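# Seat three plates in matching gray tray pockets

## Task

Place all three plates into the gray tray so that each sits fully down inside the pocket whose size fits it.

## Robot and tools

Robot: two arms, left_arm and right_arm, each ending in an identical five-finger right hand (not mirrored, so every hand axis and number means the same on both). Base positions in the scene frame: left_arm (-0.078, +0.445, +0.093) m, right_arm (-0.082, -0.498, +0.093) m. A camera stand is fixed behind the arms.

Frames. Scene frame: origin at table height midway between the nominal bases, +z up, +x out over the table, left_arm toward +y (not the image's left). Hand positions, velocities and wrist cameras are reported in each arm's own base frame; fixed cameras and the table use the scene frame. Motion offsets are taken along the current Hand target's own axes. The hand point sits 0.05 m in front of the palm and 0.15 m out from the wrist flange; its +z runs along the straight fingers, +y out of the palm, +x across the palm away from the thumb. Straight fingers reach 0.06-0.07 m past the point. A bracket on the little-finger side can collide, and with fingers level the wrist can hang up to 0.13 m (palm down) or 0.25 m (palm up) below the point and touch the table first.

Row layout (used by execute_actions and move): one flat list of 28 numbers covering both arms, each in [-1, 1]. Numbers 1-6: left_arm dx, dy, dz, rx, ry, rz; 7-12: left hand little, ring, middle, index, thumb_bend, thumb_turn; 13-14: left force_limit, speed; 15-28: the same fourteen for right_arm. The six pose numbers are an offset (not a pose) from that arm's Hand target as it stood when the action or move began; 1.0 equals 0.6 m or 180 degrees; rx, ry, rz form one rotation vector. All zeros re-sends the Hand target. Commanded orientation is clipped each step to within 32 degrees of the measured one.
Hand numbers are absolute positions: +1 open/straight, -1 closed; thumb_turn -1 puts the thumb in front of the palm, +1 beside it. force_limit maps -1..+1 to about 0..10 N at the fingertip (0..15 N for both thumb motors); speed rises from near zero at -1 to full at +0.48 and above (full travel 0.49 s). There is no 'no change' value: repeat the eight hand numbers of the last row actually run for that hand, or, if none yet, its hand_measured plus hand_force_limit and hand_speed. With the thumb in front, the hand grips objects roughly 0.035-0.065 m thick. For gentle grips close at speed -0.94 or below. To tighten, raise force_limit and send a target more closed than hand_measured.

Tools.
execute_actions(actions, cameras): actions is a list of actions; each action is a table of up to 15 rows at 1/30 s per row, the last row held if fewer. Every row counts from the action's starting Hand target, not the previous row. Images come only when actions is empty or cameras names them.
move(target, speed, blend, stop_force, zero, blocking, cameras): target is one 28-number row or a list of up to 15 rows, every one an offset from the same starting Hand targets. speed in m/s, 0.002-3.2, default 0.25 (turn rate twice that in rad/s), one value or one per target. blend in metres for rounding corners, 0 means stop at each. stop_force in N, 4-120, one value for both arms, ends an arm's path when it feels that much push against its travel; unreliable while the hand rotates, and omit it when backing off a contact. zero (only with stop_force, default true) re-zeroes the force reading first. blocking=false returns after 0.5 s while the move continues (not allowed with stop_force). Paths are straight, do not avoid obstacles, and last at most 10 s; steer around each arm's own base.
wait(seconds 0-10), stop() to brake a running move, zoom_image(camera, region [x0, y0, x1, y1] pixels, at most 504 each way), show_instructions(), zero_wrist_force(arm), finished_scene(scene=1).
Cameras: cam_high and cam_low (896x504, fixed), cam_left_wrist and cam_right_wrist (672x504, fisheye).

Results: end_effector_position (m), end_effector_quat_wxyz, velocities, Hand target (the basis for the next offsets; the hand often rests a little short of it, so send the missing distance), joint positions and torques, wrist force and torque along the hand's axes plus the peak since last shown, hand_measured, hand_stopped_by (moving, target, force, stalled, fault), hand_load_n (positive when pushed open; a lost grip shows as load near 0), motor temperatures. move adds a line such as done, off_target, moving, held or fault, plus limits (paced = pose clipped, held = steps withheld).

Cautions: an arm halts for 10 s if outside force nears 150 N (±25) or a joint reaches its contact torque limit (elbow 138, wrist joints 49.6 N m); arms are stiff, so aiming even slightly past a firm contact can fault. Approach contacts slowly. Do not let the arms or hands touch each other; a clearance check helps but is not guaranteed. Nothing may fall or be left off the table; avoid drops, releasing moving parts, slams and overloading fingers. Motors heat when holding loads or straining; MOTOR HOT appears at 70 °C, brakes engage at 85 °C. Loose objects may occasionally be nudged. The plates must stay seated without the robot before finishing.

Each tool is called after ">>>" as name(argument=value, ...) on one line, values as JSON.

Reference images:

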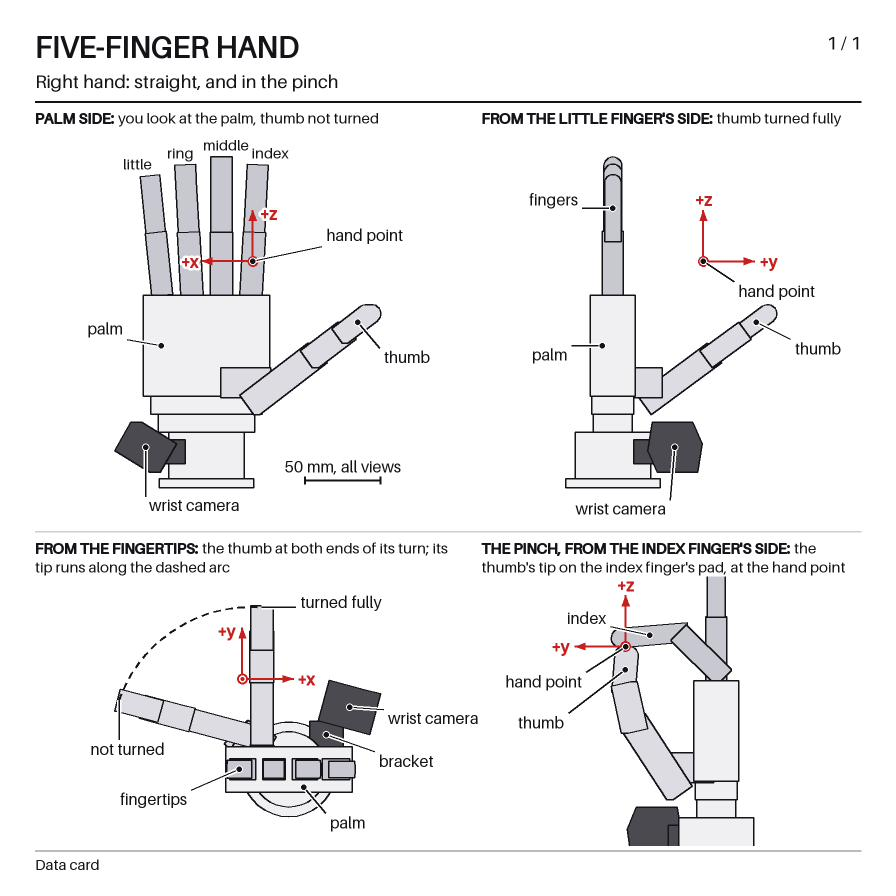

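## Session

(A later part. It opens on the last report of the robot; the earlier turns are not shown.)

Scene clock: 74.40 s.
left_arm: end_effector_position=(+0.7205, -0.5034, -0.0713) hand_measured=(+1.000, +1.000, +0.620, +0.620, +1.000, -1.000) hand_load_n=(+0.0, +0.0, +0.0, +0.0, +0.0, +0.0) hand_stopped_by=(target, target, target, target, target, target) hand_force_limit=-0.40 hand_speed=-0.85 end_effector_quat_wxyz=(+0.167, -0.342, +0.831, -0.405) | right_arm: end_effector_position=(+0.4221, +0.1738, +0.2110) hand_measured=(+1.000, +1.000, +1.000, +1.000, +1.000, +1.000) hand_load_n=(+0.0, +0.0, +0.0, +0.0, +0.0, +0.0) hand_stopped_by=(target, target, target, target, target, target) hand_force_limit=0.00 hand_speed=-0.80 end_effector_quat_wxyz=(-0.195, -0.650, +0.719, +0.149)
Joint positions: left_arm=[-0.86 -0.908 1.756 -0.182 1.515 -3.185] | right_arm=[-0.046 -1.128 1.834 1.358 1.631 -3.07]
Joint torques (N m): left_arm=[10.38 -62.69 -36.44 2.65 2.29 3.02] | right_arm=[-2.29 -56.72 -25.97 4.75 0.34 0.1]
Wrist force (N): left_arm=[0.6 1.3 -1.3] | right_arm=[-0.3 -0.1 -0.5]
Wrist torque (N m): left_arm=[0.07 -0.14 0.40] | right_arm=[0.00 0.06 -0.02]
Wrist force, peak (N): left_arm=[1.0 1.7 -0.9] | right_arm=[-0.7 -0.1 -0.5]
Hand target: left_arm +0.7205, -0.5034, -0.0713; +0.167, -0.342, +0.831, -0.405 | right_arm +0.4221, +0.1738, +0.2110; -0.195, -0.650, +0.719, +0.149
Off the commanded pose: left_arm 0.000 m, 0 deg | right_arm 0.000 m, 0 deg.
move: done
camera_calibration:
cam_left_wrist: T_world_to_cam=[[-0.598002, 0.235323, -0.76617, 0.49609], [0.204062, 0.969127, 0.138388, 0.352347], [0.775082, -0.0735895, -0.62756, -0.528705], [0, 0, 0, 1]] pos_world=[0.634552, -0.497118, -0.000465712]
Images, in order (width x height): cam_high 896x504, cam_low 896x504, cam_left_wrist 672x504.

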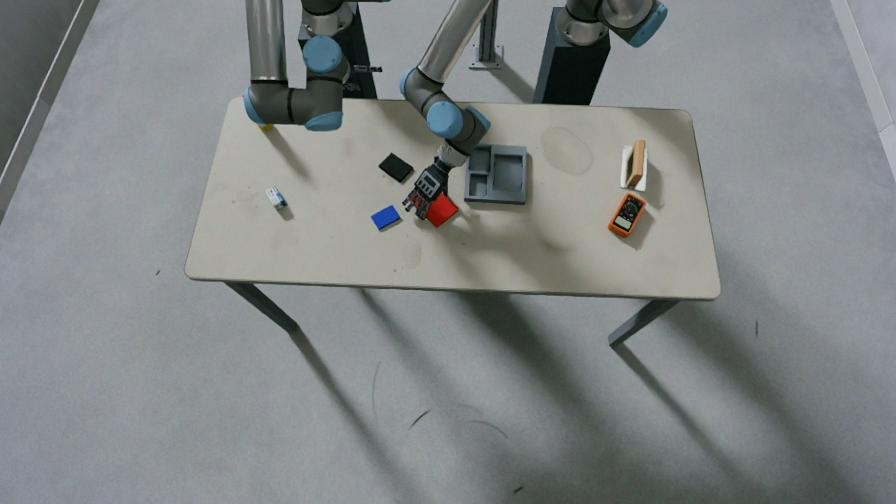

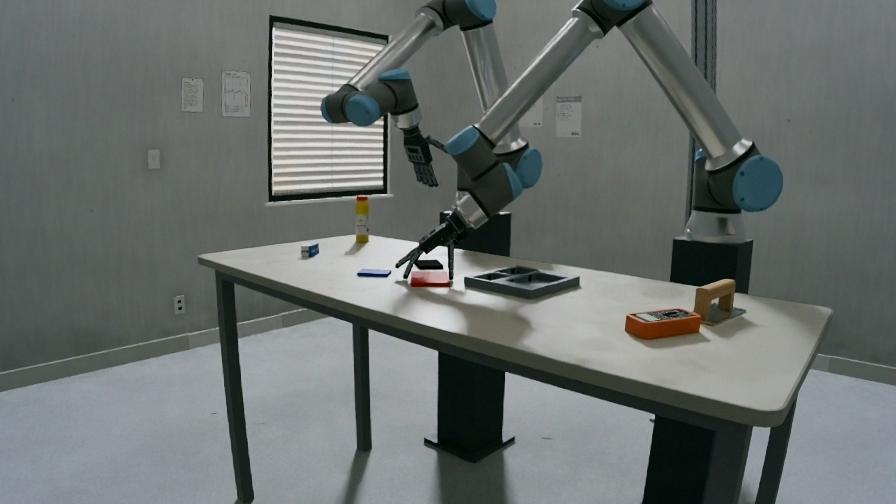

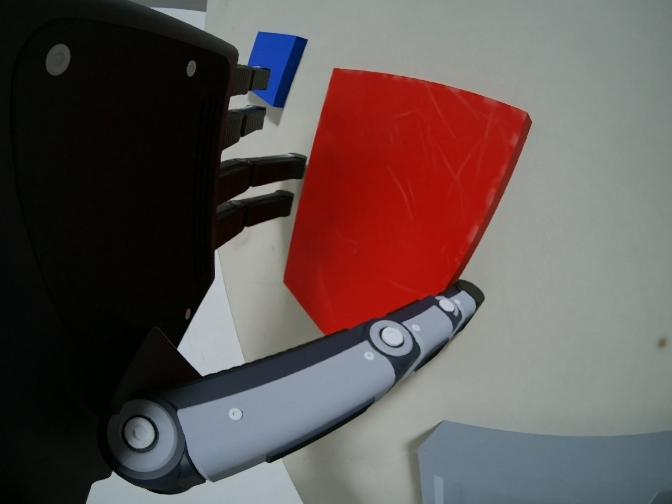

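>>> move(target=[0,0,0,0,0,0,1,1,0.3,0.3,1,-1,-0.1,-0.9,0,0,0,0,0,0,1,1,1,1,1,1,0,-0.8], speed=0.05, cameras=["cam_left_wrist","cam_low","cam_high"])

>>> zoom_image(camera="cam_low", region=[380, 200, 500, 300])

>>> zoom_image(camera="cam_left_wrist", region=[200, 60, 560, 360])

Scene clock: 76.10 s.
left_arm: end_effector_position=(+0.7206, -0.5035, -0.0712) hand_measured=(+1.000, +1.000, +0.502, +0.492, +1.000, -1.000) hand_load_n=(+0.0, +0.0, +6.5, +4.5, +0.5, -0.5) hand_stopped_by=(target, target, force, force, target, target) hand_force_limit=-0.10 hand_speed=-0.90 end_effector_quat_wxyz=(+0.167, -0.342, +0.831, -0.405) | right_arm: end_effector_position=(+0.4221, +0.1738, +0.2110) hand_measured=(+1.000, +1.000, +1.000, +1.000, +1.000, +1.000) hand_load_n=(+0.0, +0.0, +0.0, -0.5, +0.0, +0.0) hand_stopped_by=(target, target, target, target, target, target) hand_force_limit=0.00 hand_speed=-0.80 end_effector_quat_wxyz=(-0.195, -0.650, +0.719, +0.149)
Joint positions: left_arm=[-0.86 -0.908 1.756 -0.182 1.515 -3.185] | right_arm=[-0.046 -1.128 1.834 1.358 1.631 -3.07]
Joint torques (N m): left_arm=[10.73 -62.29 -24.42 2.54 2.21 2.74] | right_arm=[-1.14 -56.75 -25.3 4.7 0.29 0.26]
Wrist force (N): left_arm=[0.9 -6.5 -3.0] | right_arm=[-0.1 -0.1 -0.2]
Wrist torque (N m): left_arm=[0.57 -0.20 0.31] | right_arm=[-0.01 0.02 -0.01]
Wrist force, peak (N): left_arm=[0.4 -7.3 -2.9] | right_arm=[-0.4 0.3 -0.7]
Hand target: left_arm +0.7205, -0.5034, -0.0713; +0.167, -0.342, +0.831, -0.405 | right_arm +0.4221, +0.1738, +0.2110; -0.195, -0.650, +0.719, +0.149
Off the commanded pose: left_arm 0.000 m, 0 deg | right_arm 0.000 m, 0 deg.
move: done
camera_calibration:
cam_left_wrist: T_world_to_cam=[[-0.598017, 0.235249, -0.766181, 0.496086], [0.204016, 0.969145, 0.138329, 0.352482], [0.775083, -0.07359, -0.62756, -0.528713], [0, 0, 0, 1]] pos_world=[0.634552, -0.497218, -0.00046575]
Images, in order (width x height): cam_high 896x504, cam_low 896x504, cam_left_wrist 672x504.

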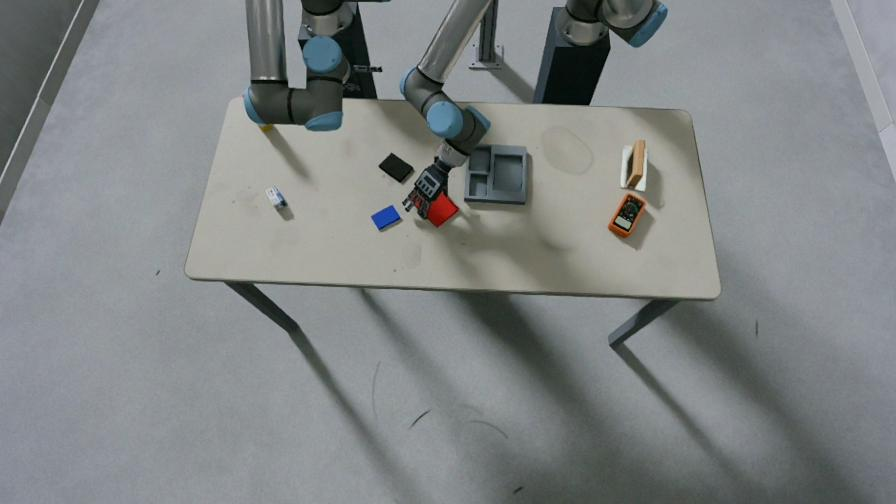

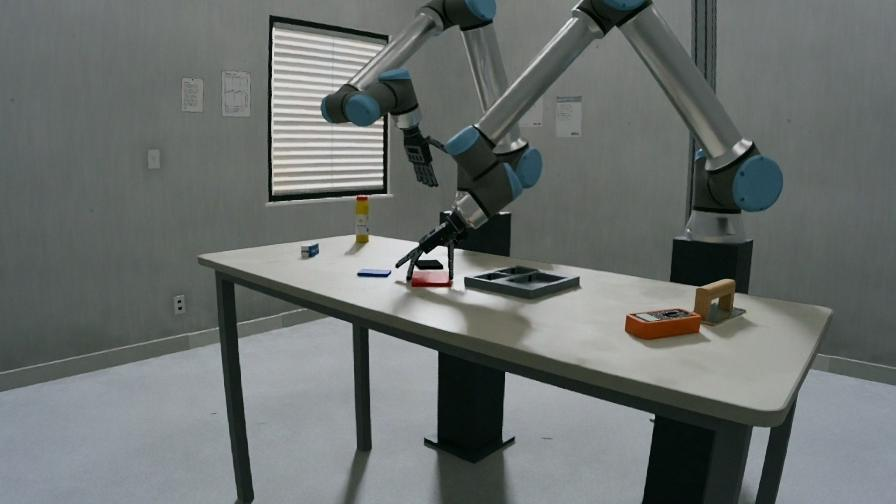

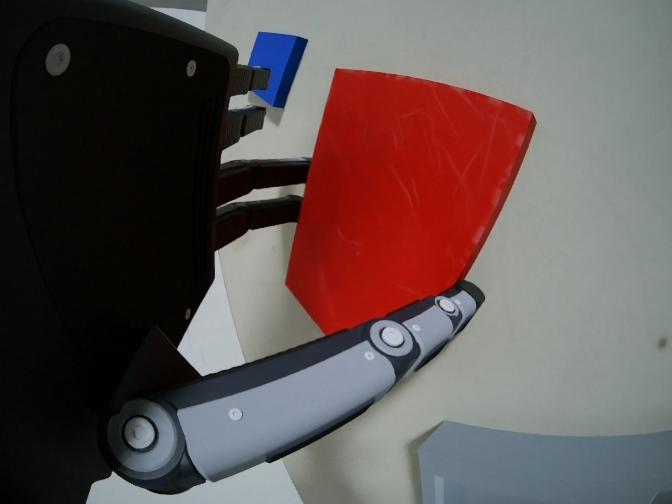

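Scaled by 4.200 from the camera's 896x504 image, which has a finer 1280x720 frame.

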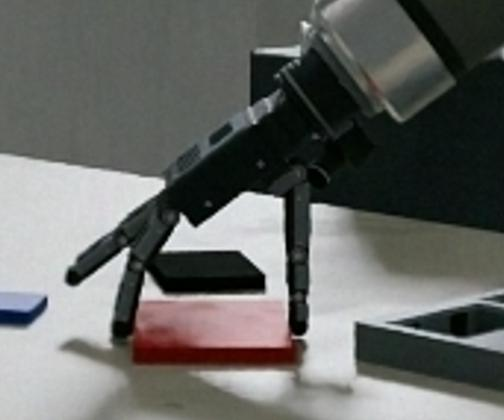

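Scaled by 1.400 from the camera's 672x504 image, which has a finer 960x720 frame.

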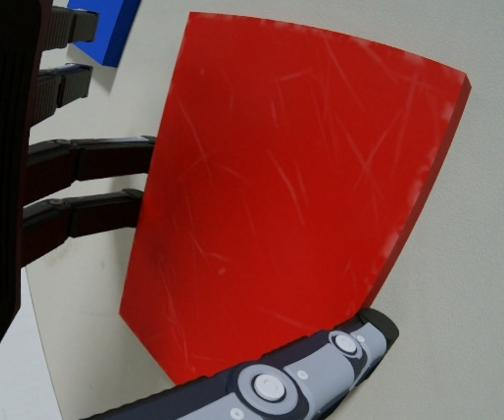

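>>> move(target=[0,-0.0039,-0.0031,0,0,0,1,1,0.3,0.3,1,-1,-0.1,-0.9,0,0,0,0,0,0,1,1,1,1,1,1,0,-0.8], speed=0.02)

Scene clock: 77.93 s.
left_arm: end_effector_position=(+0.7205, -0.5034, -0.0684) hand_measured=(+1.000, +1.000, +0.502, +0.492, +1.000, -1.000) hand_load_n=(+0.0, +0.0, +0.0, +3.5, +0.5, +0.0) hand_stopped_by=(target, target, force, force, target, target) hand_force_limit=-0.10 hand_speed=-0.90 end_effector_quat_wxyz=(+0.167, -0.342, +0.831, -0.405) | right_arm: end_effector_position=(+0.4221, +0.1738, +0.2110) hand_measured=(+1.000, +1.000, +1.000, +1.000, +1.000, +1.000) hand_load_n=(+0.0, +0.0, +0.0, +0.0, +0.0, +0.0) hand_stopped_by=(target, target, target, target, target, target) hand_force_limit=0.00 hand_speed=-0.80 end_effector_quat_wxyz=(-0.195, -0.650, +0.719, +0.149)
Joint positions: left_arm=[-0.86 -0.912 1.756 -0.178 1.515 -3.185] | right_arm=[-0.046 -1.128 1.834 1.358 1.631 -3.07]
Joint torques (N m): left_arm=[8.1 -104.33 -37.15 2.96 2.23 1.54] | right_arm=[-1.31 -56.78 -26.15 4.69 0.25 0.37]
Wrist force (N): left_arm=[0.6 2.3 0.0] | right_arm=[0.1 0.1 -0.3]
Wrist torque (N m): left_arm=[0.04 -0.17 0.41] | right_arm=[0.04 0.00 0.01]
Wrist force, peak (N): left_arm=[0.4 -7.9 -2.8] | right_arm=[-0.4 0.3 -0.6]
Hand target: left_arm +0.7205, -0.5034, -0.0683; +0.167, -0.342, +0.831, -0.405 | right_arm +0.4221, +0.1738, +0.2110; -0.195, -0.650, +0.719, +0.149
Off the commanded pose: left_arm 0.000 m, 0 deg | right_arm 0.000 m, 0 deg.
move: done

>>> move(target=[0,0,0,0,0,0,1,1,0.25,0.25,1,-1,0.0,-0.9,0,0,0,0,0,0,1,1,1,1,1,1,0,-0.8], speed=0.05, cameras=["cam_left_wrist","cam_low","cam_high"])

>>> zoom_image(camera="cam_low", region=[380, 200, 500, 300])

>>> zoom_image(camera="cam_left_wrist", region=[200, 60, 560, 360])

Scene clock: 79.40 s.
left_arm: end_effector_position=(+0.7205, -0.5034, -0.0683) hand_measured=(+1.000, +1.000, +0.476, +0.484, +1.000, -1.000) hand_load_n=(+0.0, +0.0, +7.0, +4.0, +2.0, +1.0) hand_stopped_by=(target, target, force, force, target, target) hand_force_limit=0.00 hand_speed=-0.90 end_effector_quat_wxyz=(+0.167, -0.342, +0.831, -0.405) | right_arm: end_effector_position=(+0.4221, +0.1738, +0.2110) hand_measured=(+1.000, +1.000, +1.000, +1.000, +1.000, +1.000) hand_load_n=(+0.0, +0.0, +0.0, +0.0, +0.0, +0.0) hand_stopped_by=(target, target, target, target, target, target) hand_force_limit=0.00 hand_speed=-0.80 end_effector_quat_wxyz=(-0.195, -0.650, +0.719, +0.149)
Joint positions: left_arm=[-0.86 -0.912 1.756 -0.178 1.515 -3.185] | right_arm=[-0.046 -1.128 1.834 1.358 1.631 -3.07]
Joint torques (N m): left_arm=[4.61 -102.97 -36.35 2.68 1.42 0.01] | right_arm=[-0.73 -56.32 -26.33 4.52 0.16 0.21]
Wrist force (N): left_arm=[0.7 2.3 -0.3] | right_arm=[-0.1 0.4 -0.2]
Wrist torque (N m): left_arm=[0.06 -0.17 0.42] | right_arm=[0.07 0.02 0.01]
Wrist force, peak (N): left_arm=[1.0 2.7 0.0] | right_arm=[-0.5 -0.5 -0.4]
Hand target: left_arm +0.7205, -0.5034, -0.0683; +0.167, -0.342, +0.831, -0.405 | right_arm +0.4221, +0.1738, +0.2110; -0.195, -0.650, +0.719, +0.149
Off the commanded pose: left_arm 0.000 m, 0 deg | right_arm 0.000 m, 0 deg.
move: done
camera_calibration:
cam_left_wrist: T_world_to_cam=[[-0.598002, 0.235323, -0.76617, 0.498389], [0.204062, 0.969127, 0.138388, 0.351932], [0.775082, -0.0735895, -0.62756, -0.526822], [0, 0, 0, 1]] pos_world=[0.634552, -0.497118, 0.00253429]
Images, in order (width x height): cam_high 896x504, cam_low 896x504, cam_left_wrist 672x504.

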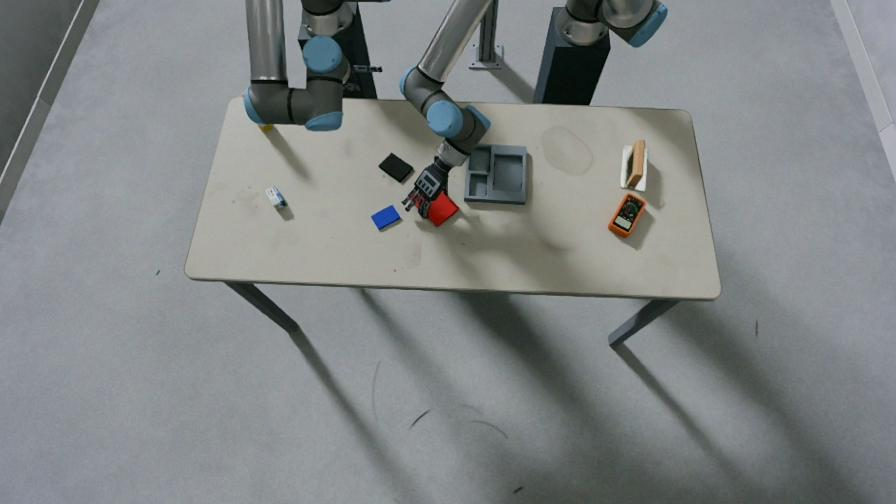

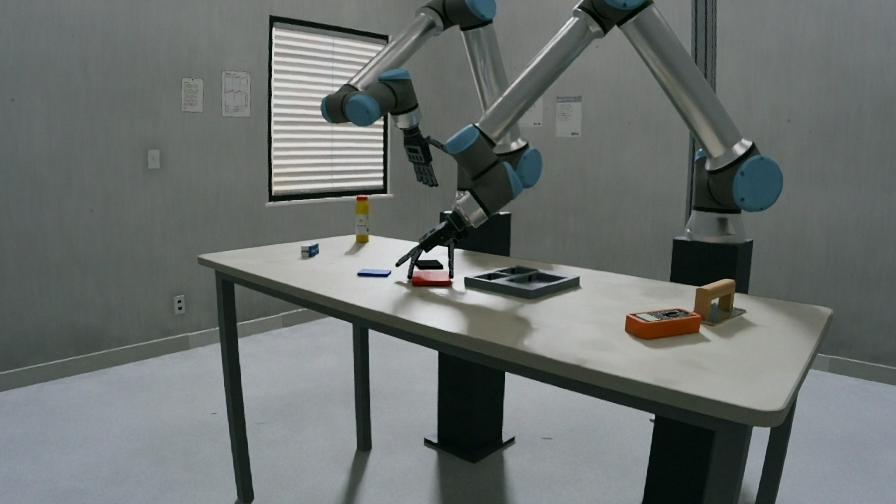

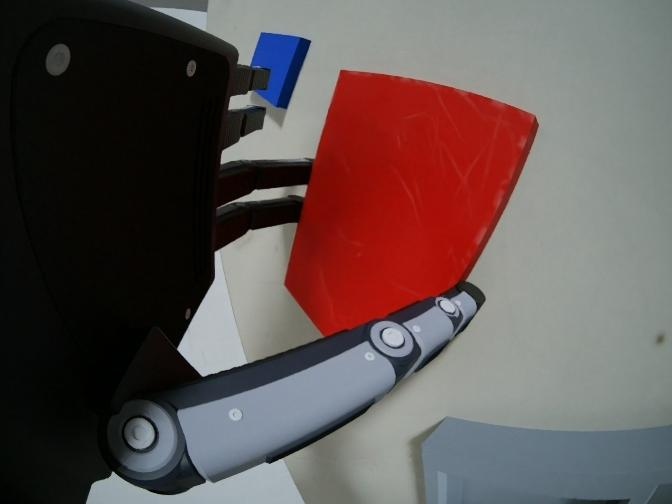

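Scaled by 4.200 from the camera's 896x504 image, which has a finer 1280x720 frame.

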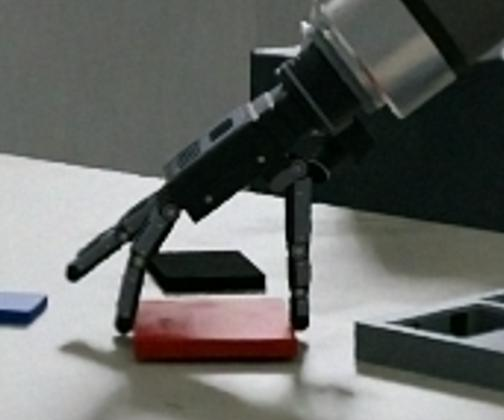

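Scaled by 1.400 from the camera's 672x504 image, which has a finer 960x720 frame.

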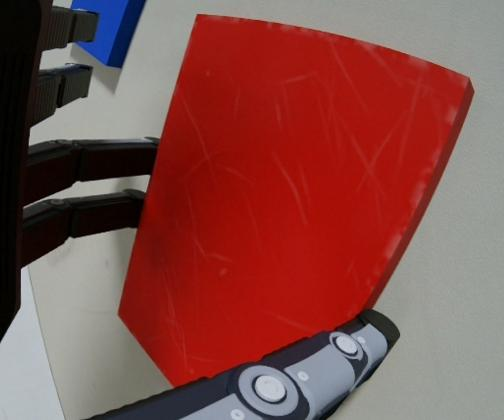

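>>> move(target=[0,-0.0394,-0.0308,0,0,0,1,1,0.25,0.25,1,-1,0.0,-0.9,0,0,0,0,0,0,1,1,1,1,1,1,0,-0.8], speed=0.04, cameras=["cam_left_wrist","cam_low","cam_high"])

>>> zoom_image(camera="cam_low", region=[380, 200, 500, 300])

>>> zoom_image(camera="cam_left_wrist", region=[200, 60, 560, 360])

Scene clock: 83.53 s.
left_arm: end_effector_position=(+0.7205, -0.5034, -0.0383) hand_measured=(+1.000, +1.000, +0.476, +0.484, +1.000, -1.000) hand_load_n=(+0.0, +0.0, +7.0, +4.0, +2.0, +0.5) hand_stopped_by=(target, target, force, force, target, target) hand_force_limit=0.00 hand_speed=-0.90 end_effector_quat_wxyz=(+0.167, -0.342, +0.831, -0.405) | right_arm: end_effector_position=(+0.4221, +0.1738, +0.2110) hand_measured=(+1.000, +1.000, +1.000, +1.000, +1.000, +1.000) hand_load_n=(+0.0, +0.0, +0.0, +0.0, +0.0, +0.0) hand_stopped_by=(target, target, target, target, target, target) hand_force_limit=0.00 hand_speed=-0.80 end_effector_quat_wxyz=(-0.195, -0.650, +0.719, +0.149)
Joint positions: left_arm=[-0.86 -0.948 1.749 -0.136 1.515 -3.185] | right_arm=[-0.046 -1.128 1.834 1.358 1.631 -3.07]
Joint torques (N m): left_arm=[-8.95 -103.24 -38.68 3.15 -2.22 -1.97] | right_arm=[-2.28 -55.44 -25.54 4.51 0.53 -0.04]
Wrist force (N): left_arm=[0.7 2.5 0.0] | right_arm=[0.0 0.0 -0.4]
Wrist torque (N m): left_arm=[0.06 -0.18 0.41] | right_arm=[0.02 0.01 0.00]
Wrist force, peak (N): left_arm=[0.6 2.9 -0.4] | right_arm=[0.6 0.5 -0.7]
Hand target: left_arm +0.7205, -0.5034, -0.0383; +0.167, -0.342, +0.831, -0.405 | right_arm +0.4221, +0.1738, +0.2110; -0.195, -0.650, +0.719, +0.149
Off the commanded pose: left_arm 0.000 m, 0 deg | right_arm 0.000 m, 0 deg.
move: done
camera_calibration:
cam_left_wrist: T_world_to_cam=[[-0.598002, 0.235323, -0.76617, 0.521297], [0.204062, 0.969127, 0.138388, 0.347794], [0.775082, -0.0735895, -0.62756, -0.508058], [0, 0, 0, 1]] pos_world=[0.634552, -0.497118, 0.0324343]
Images, in order (width x height): cam_high 896x504, cam_low 896x504, cam_left_wrist 672x504.

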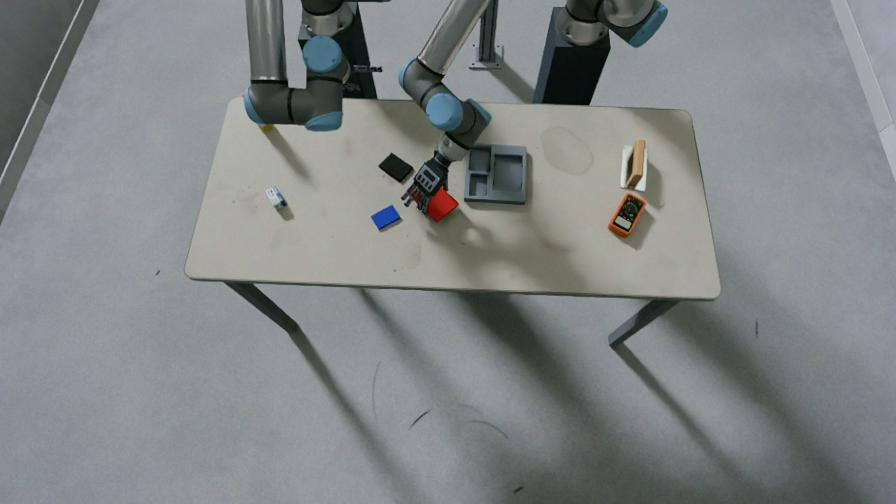

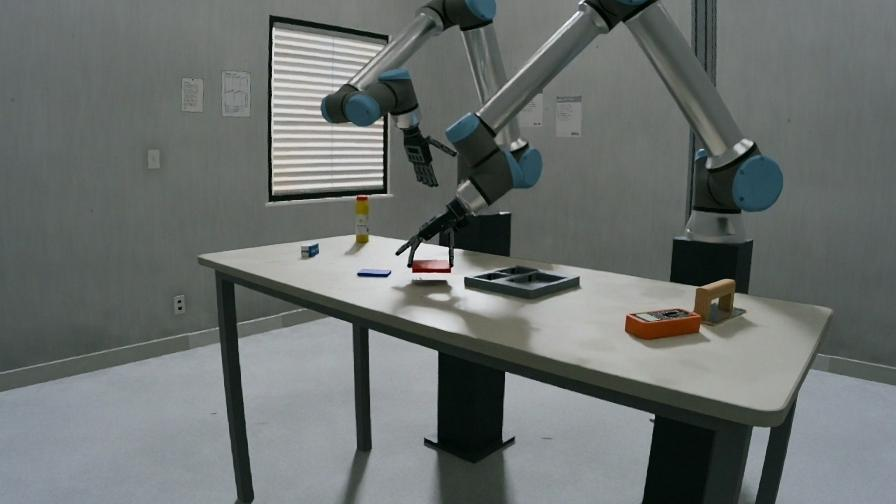

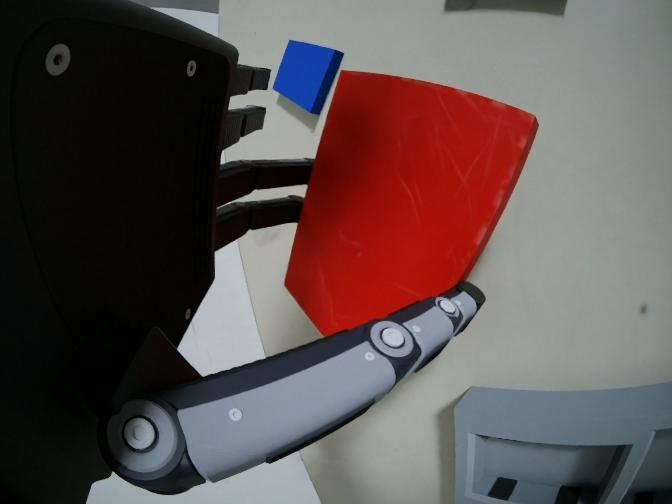

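Scaled by 4.200 from the camera's 896x504 image, which has a finer 1280x720 frame.

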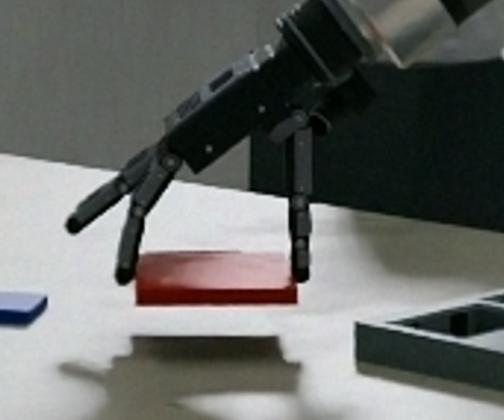

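Scaled by 1.400 from the camera's 672x504 image, which has a finer 960x720 frame.

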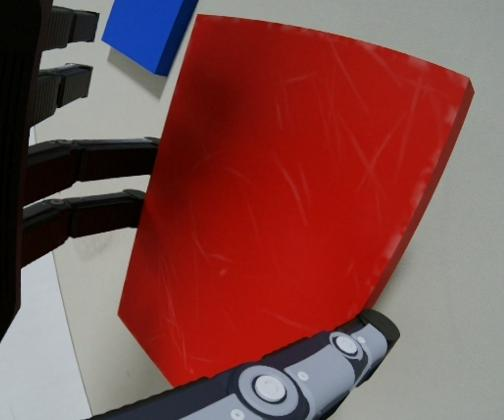

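>>> move(target=[[0,-0.0657,-0.0513,0,0,0,1,1,0.25,0.25,1,-1,0.0,-0.9,0,0,0,0,0,0,1,1,1,1,1,1,0,-0.8],[-0.125,0.1638,-0.3947,0,0.2001,0.1563,1,1,0.25,0.25,1,-1,0.0,-0.9,0,0,0,0,0,0,1,1,1,1,1,1,0,-0.8]], speed=0.15, blend=0.02, cameras=["cam_left_wrist","cam_low","cam_high"])

>>> zoom_image(camera="cam_high", region=[440, 120, 560, 230])

>>> zoom_image(camera="cam_left_wrist", region=[200, 40, 672, 504])

Scene clock: 94.20 s.
left_arm: end_effector_position=(+0.5996, -0.2754, +0.0304) hand_measured=(+1.000, +1.000, +0.476, +0.484, +1.000, -1.000) hand_load_n=(+0.0, +0.0, +7.0, +4.5, +2.0, +0.5) hand_stopped_by=(target, target, force, force, target, target) hand_force_limit=0.00 hand_speed=-0.90 end_effector_quat_wxyz=(-0.004, +0.007, +0.899, -0.438) | right_arm: end_effector_position=(+0.4221, +0.1738, +0.2110) hand_measured=(+1.000, +1.000, +1.000, +1.000, +1.000, +1.000) hand_load_n=(+0.0, +0.0, +0.0, +0.0, +0.0, +0.0) hand_stopped_by=(target, target, target, target, target, target) hand_force_limit=0.00 hand_speed=-0.80 end_effector_quat_wxyz=(-0.195, -0.650, +0.719, +0.149)
Joint positions: left_arm=[-0.481 -1.103 1.943 0.211 2.351 -2.254] | right_arm=[-0.046 -1.128 1.834 1.358 1.631 -3.07]
Joint torques (N m): left_arm=[11.12 -46.86 -35.56 4.74 3.95 2.69] | right_arm=[-1.04 -56.12 -25.97 4.59 0.24 0.02]
Wrist force (N): left_arm=[0.6 2.1 -0.3] | right_arm=[0.0 0.2 -0.5]
Wrist torque (N m): left_arm=[0.04 -0.17 0.25] | right_arm=[0.05 0.03 0.01]
Wrist force, peak (N): left_arm=[0.9 3.4 0.4] | right_arm=[0.2 0.1 -0.9]
Hand target: left_arm +0.5996, -0.2753, +0.0304; -0.004, +0.007, +0.899, -0.438 | right_arm +0.4221, +0.1738, +0.2110; -0.195, -0.650, +0.719, +0.149
Off the commanded pose: left_arm 0.000 m, 0 deg | right_arm 0.000 m, 0 deg.
move: done
camera_calibration:
cam_left_wrist: T_world_to_cam=[[-0.250122, 0.592512, -0.765747, 0.337769], [0.836254, 0.530805, 0.137569, -0.357863], [0.487974, -0.60595, -0.628256, -0.32876], [0, 0, 0, 1]] pos_world=[0.544174, -0.209389, 0.101331]
Images, in order (width x height): cam_high 896x504, cam_low 896x504, cam_left_wrist 672x504.

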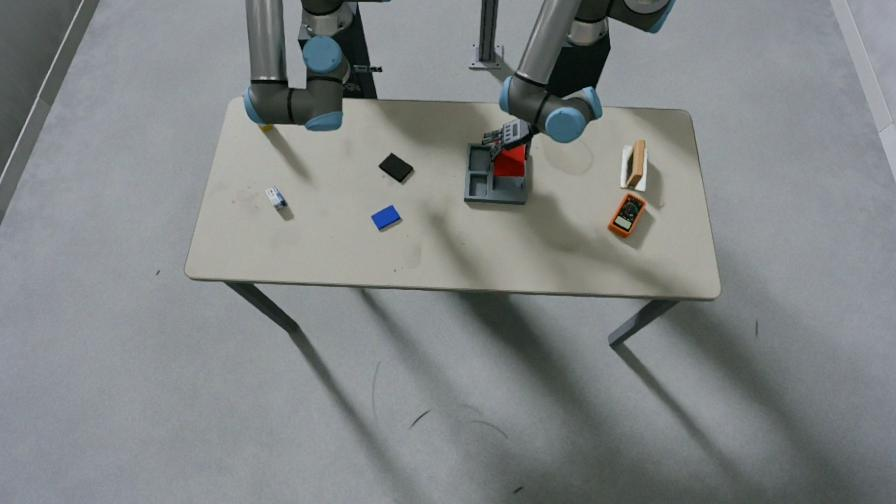

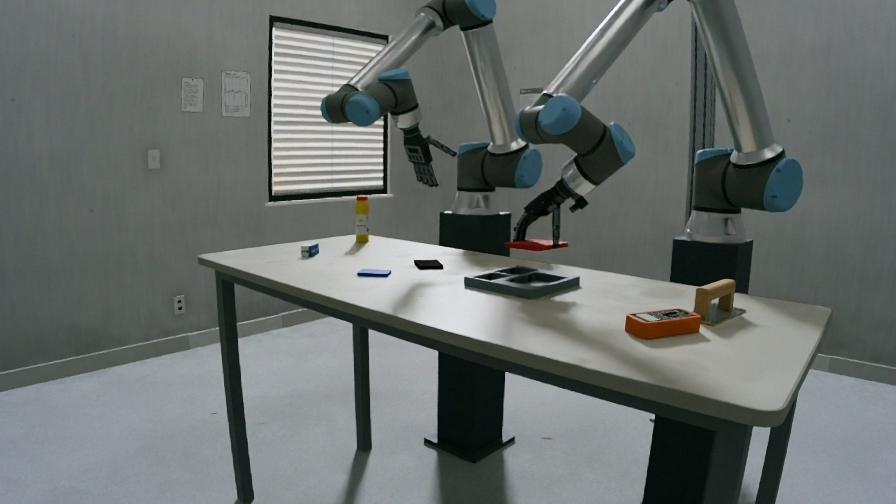

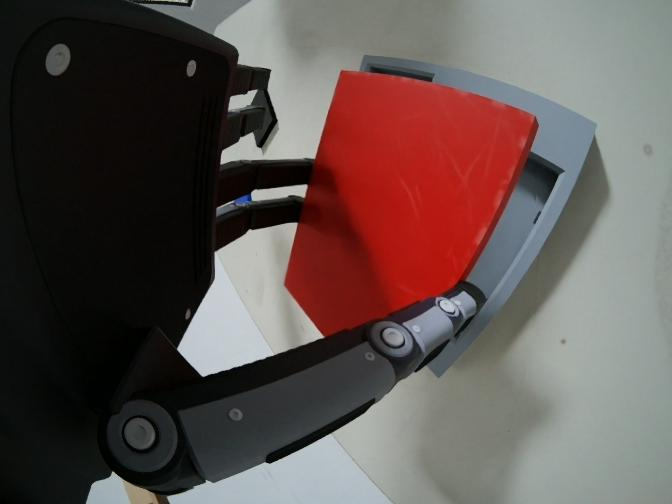

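Scaled by 4.200 from the camera's 896x504 image, which has a finer 1280x720 frame.

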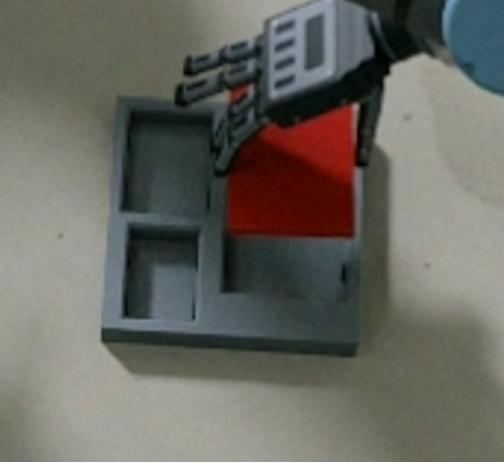

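Scaled by 1.068 from the camera's 672x504 image, which has a finer 960x720 frame.

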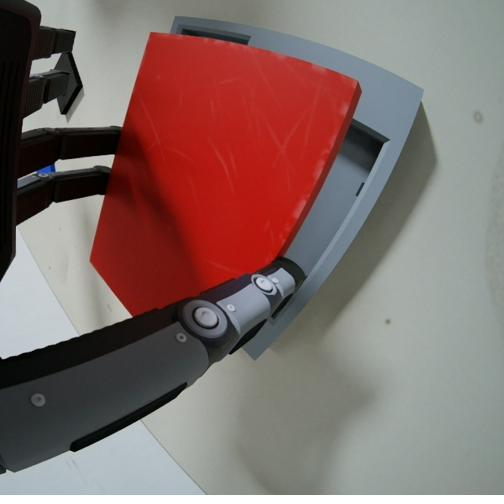

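>>> move(target=[-0.0065,0.095,0.0635,0,0,0,1,1,0.25,0.25,1,-1,0.0,-0.9,0,0,0,0,0,0,1,1,1,1,1,1,0,-0.8], speed=0.1, cameras=["cam_left_wrist","cam_low","cam_high"])

>>> zoom_image(camera="cam_high", region=[440, 120, 560, 230])

>>> zoom_image(camera="cam_left_wrist", region=[200, 0, 652, 400])

>>> zoom_image(camera="cam_low", region=[450, 210, 600, 310])

Scene clock: 99.20 s.
left_arm: end_effector_position=(+0.6035, -0.2702, -0.0379) hand_measured=(+1.000, +1.000, +0.476, +0.484, +1.000, -1.000) hand_load_n=(+0.0, +0.0, +7.5, +4.0, +2.0, +0.5) hand_stopped_by=(target, target, force, force, target, target) hand_force_limit=0.00 hand_speed=-0.90 end_effector_quat_wxyz=(-0.004, +0.007, +0.899, -0.438) | right_arm: end_effector_position=(+0.4221, +0.1738, +0.2110) hand_measured=(+1.000, +1.000, +1.000, +1.000, +1.000, +1.000) hand_load_n=(+0.0, +0.0, +0.0, +0.0, +0.0, +0.0) hand_stopped_by=(target, target, target, target, target, target) hand_force_limit=0.00 hand_speed=-0.80 end_effector_quat_wxyz=(-0.195, -0.650, +0.719, +0.149)
Joint positions: left_arm=[-0.469 -1.004 1.954 0.111 2.357 -2.24] | right_arm=[-0.046 -1.128 1.834 1.358 1.631 -3.07]
Joint torques (N m): left_arm=[11.34 -51.28 -30.06 1.57 3.73 3.09] | right_arm=[-0.49 -56.2 -26.44 4.72 0.42 0.1]
Wrist force (N): left_arm=[0.4 2.0 -0.3] | right_arm=[-0.3 0.0 -0.5]
Wrist torque (N m): left_arm=[0.02 -0.14 0.23] | right_arm=[0.02 0.06 -0.02]
Wrist force, peak (N): left_arm=[0.4 2.8 0.1] | right_arm=[-0.4 -0.2 -1.0]
Hand target: left_arm +0.6036, -0.2702, -0.0380; -0.004, +0.007, +0.899, -0.438 | right_arm +0.4221, +0.1738, +0.2110; -0.195, -0.650, +0.719, +0.149
Off the commanded pose: left_arm 0.000 m, 0 deg | right_arm 0.000 m, 0 deg.
move: done
camera_calibration:
cam_left_wrist: T_world_to_cam=[[-0.250166, 0.592577, -0.765682, 0.283356], [0.836303, 0.530743, 0.137512, -0.354375], [0.487867, -0.605942, -0.628348, -0.370433], [0, 0, 0, 1]] pos_world=[0.547973, -0.204289, 0.0329306]
Images, in order (width x height): cam_high 896x504, cam_low 896x504, cam_left_wrist 672x504.

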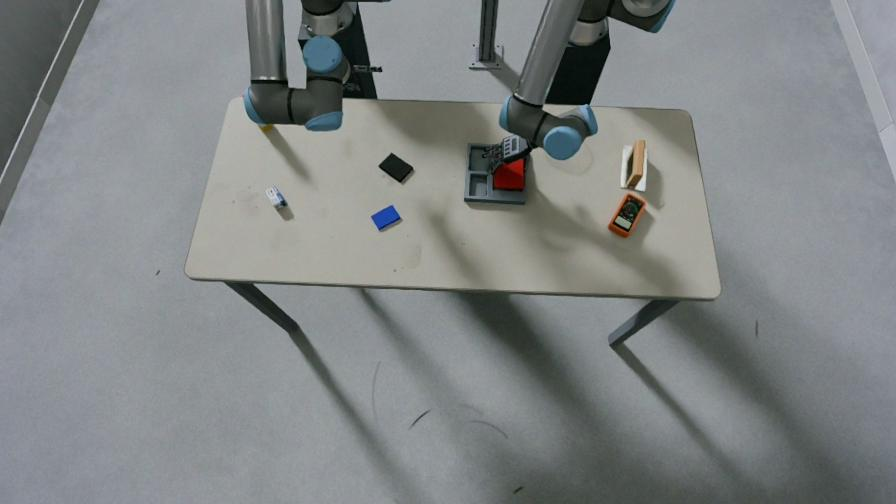

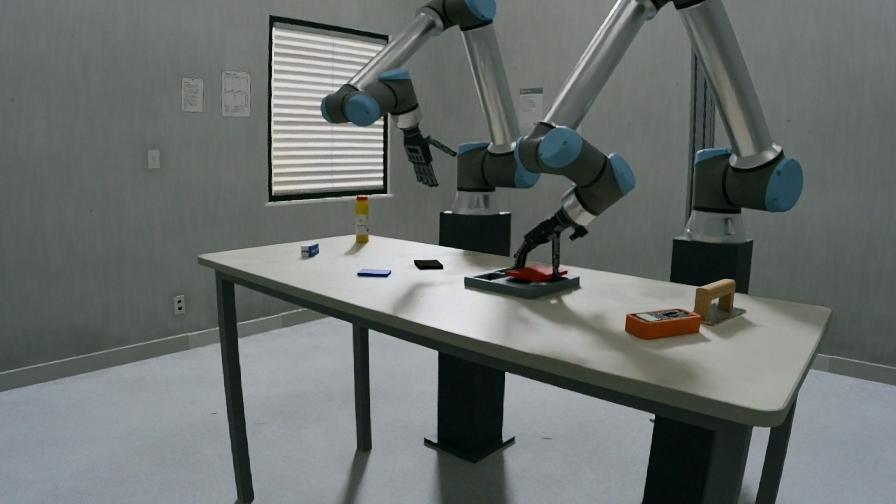

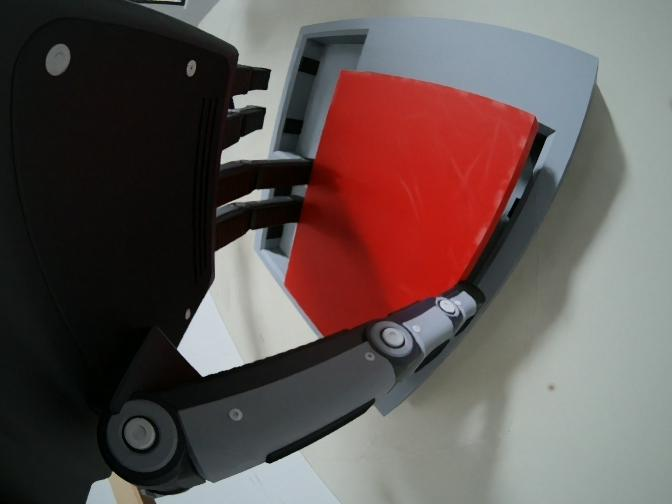

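Scaled by 4.200 from the camera's 896x504 image, which has a finer 1280x720 frame.

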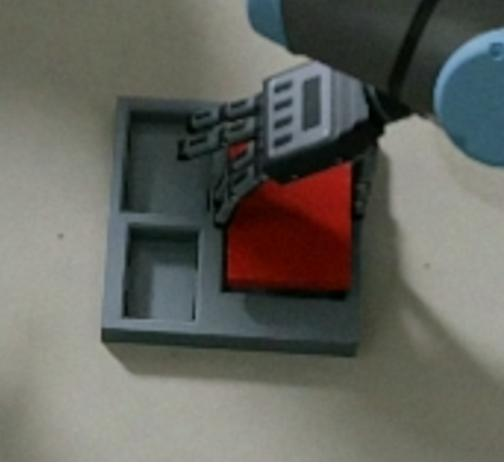

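Scaled by 1.115 from the camera's 672x504 image, which has a finer 960x720 frame.

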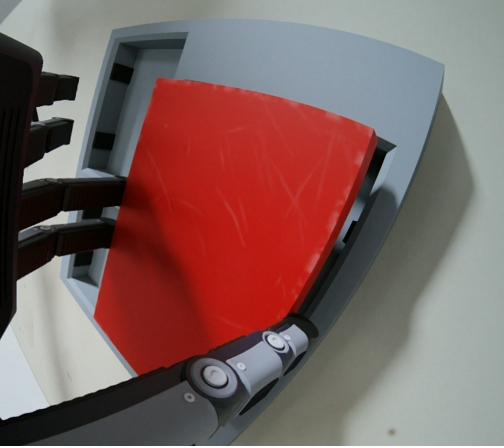

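Scaled by 3.360 from the camera's 896x504 image, which has a finer 1280x720 frame.

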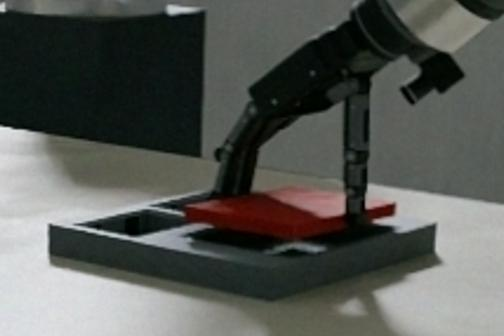

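>>> move(target=[0,0.0092,0.0072,0,0,0,1,1,0.25,0.25,1,-1,0.0,-0.9,0,0,0,0,0,0,1,1,1,1,1,1,0,-0.8], speed=0.02, stop_force=5, cameras=["cam_left_wrist","cam_low","cam_high"])

>>> zoom_image(camera="cam_high", region=[460, 135, 540, 215])

>>> zoom_image(camera="cam_left_wrist", region=[200, 0, 652, 400])

>>> zoom_image(camera="cam_low", region=[450, 210, 600, 310])

Scene clock: 103.80 s.
left_arm: end_effector_position=(+0.6036, -0.2702, -0.0450) hand_measured=(+1.000, +1.000, +0.476, +0.484, +1.000, -1.000) hand_load_n=(+0.0, +0.0, +7.0, +4.0, +2.0, +0.5) hand_stopped_by=(target, target, force, force, target, target) hand_force_limit=0.00 hand_speed=-0.90 end_effector_quat_wxyz=(-0.004, +0.007, +0.899, -0.438) | right_arm: end_effector_position=(+0.4221, +0.1738, +0.2110) hand_measured=(+1.000, +1.000, +1.000, +1.000, +1.000, +1.000) hand_load_n=(+0.0, +0.0, +0.0, +0.0, -0.5, +0.0) hand_stopped_by=(target, target, target, target, target, target) hand_force_limit=0.00 hand_speed=-0.80 end_effector_quat_wxyz=(-0.195, -0.650, +0.719, +0.149)
Joint positions: left_arm=[-0.469 -0.994 1.955 0.1 2.357 -2.24] | right_arm=[-0.046 -1.128 1.834 1.358 1.631 -3.07]
Joint torques (N m): left_arm=[9.8 -52.49 -14.34 1.07 3.64 1.77] | right_arm=[-1.49 -56.28 -26.07 4.65 0.43 0.21]
Wrist force (N): left_arm=[0.4 1.7 0.1] | right_arm=[-0.1 -0.3 -0.3]
Wrist torque (N m): left_arm=[-0.06 -0.16 0.22] | right_arm=[-0.03 0.01 -0.01]
Wrist force, peak (N): left_arm=[0.9 2.6 -0.1] | right_arm=[-0.5 0.5 -0.5]
Hand target: left_arm +0.6036, -0.2702, -0.0450; -0.004, +0.007, +0.899, -0.438 | right_arm +0.4221, +0.1738, +0.2110; -0.195, -0.650, +0.719, +0.149
Off the commanded pose: left_arm 0.000 m, 0 deg | right_arm 0.000 m, 0 deg.
move: done
camera_calibration:
cam_left_wrist: T_world_to_cam=[[-0.250053, 0.592557, -0.765735, 0.277956], [0.836275, 0.530756, 0.137633, -0.353482], [0.487974, -0.60595, -0.628257, -0.374943], [0, 0, 0, 1]] pos_world=[0.548074, -0.204289, 0.0259311]
Images, in order (width x height): cam_high 896x504, cam_low 896x504, cam_left_wrist 672x504.

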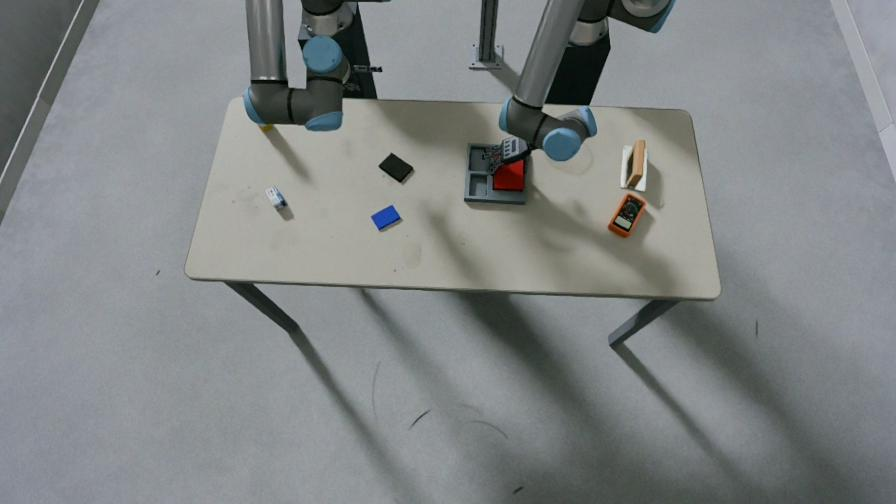

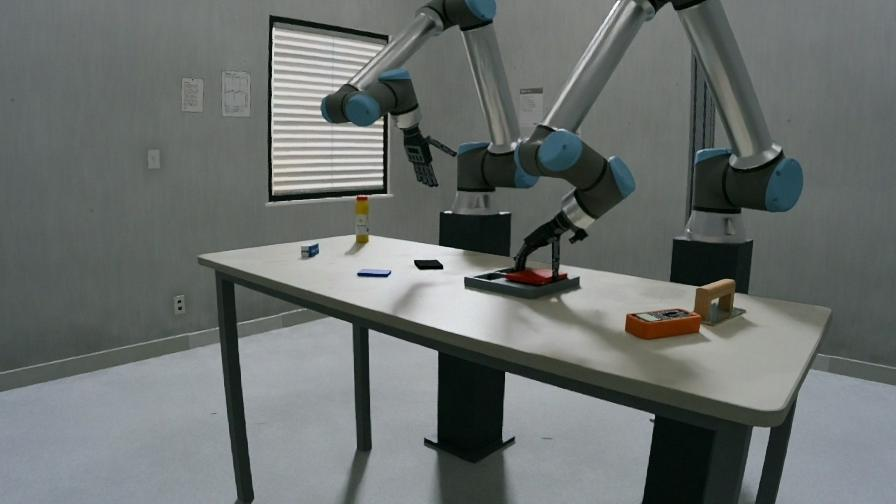

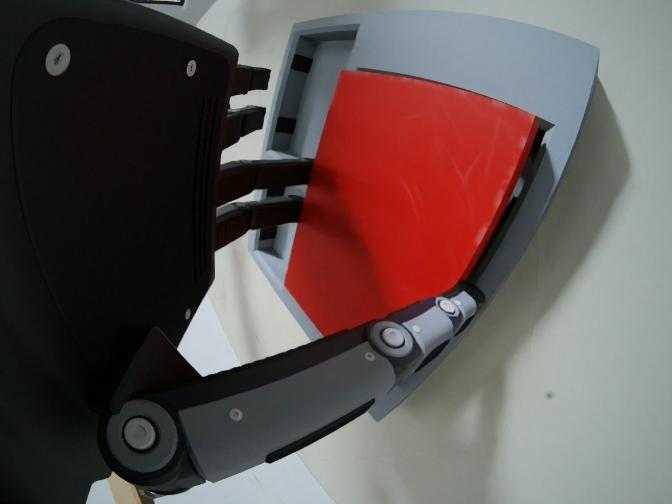

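Scaled by 6.300 from the camera's 896x504 image, which has a finer 1280x720 frame.

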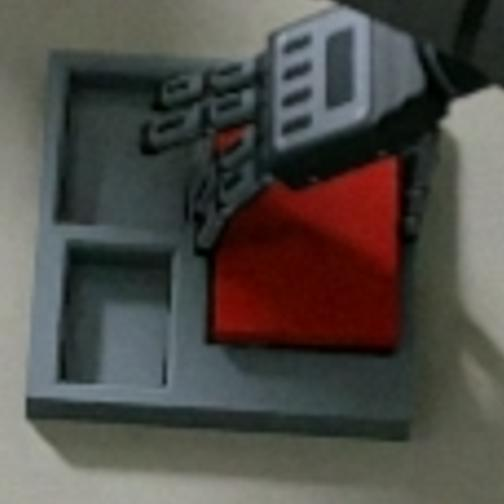

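Scaled by 1.115 from the camera's 672x504 image, which has a finer 960x720 frame.

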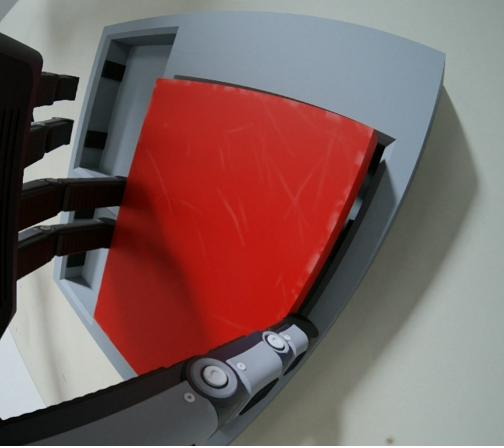

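Scaled by 3.360 from the camera's 896x504 image, which has a finer 1280x720 frame.

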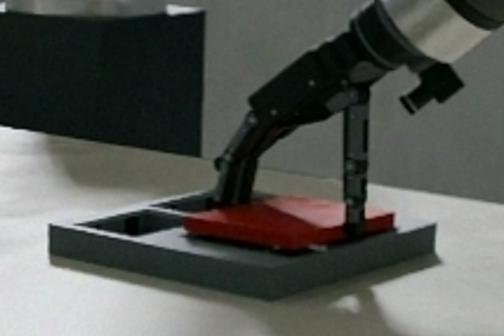

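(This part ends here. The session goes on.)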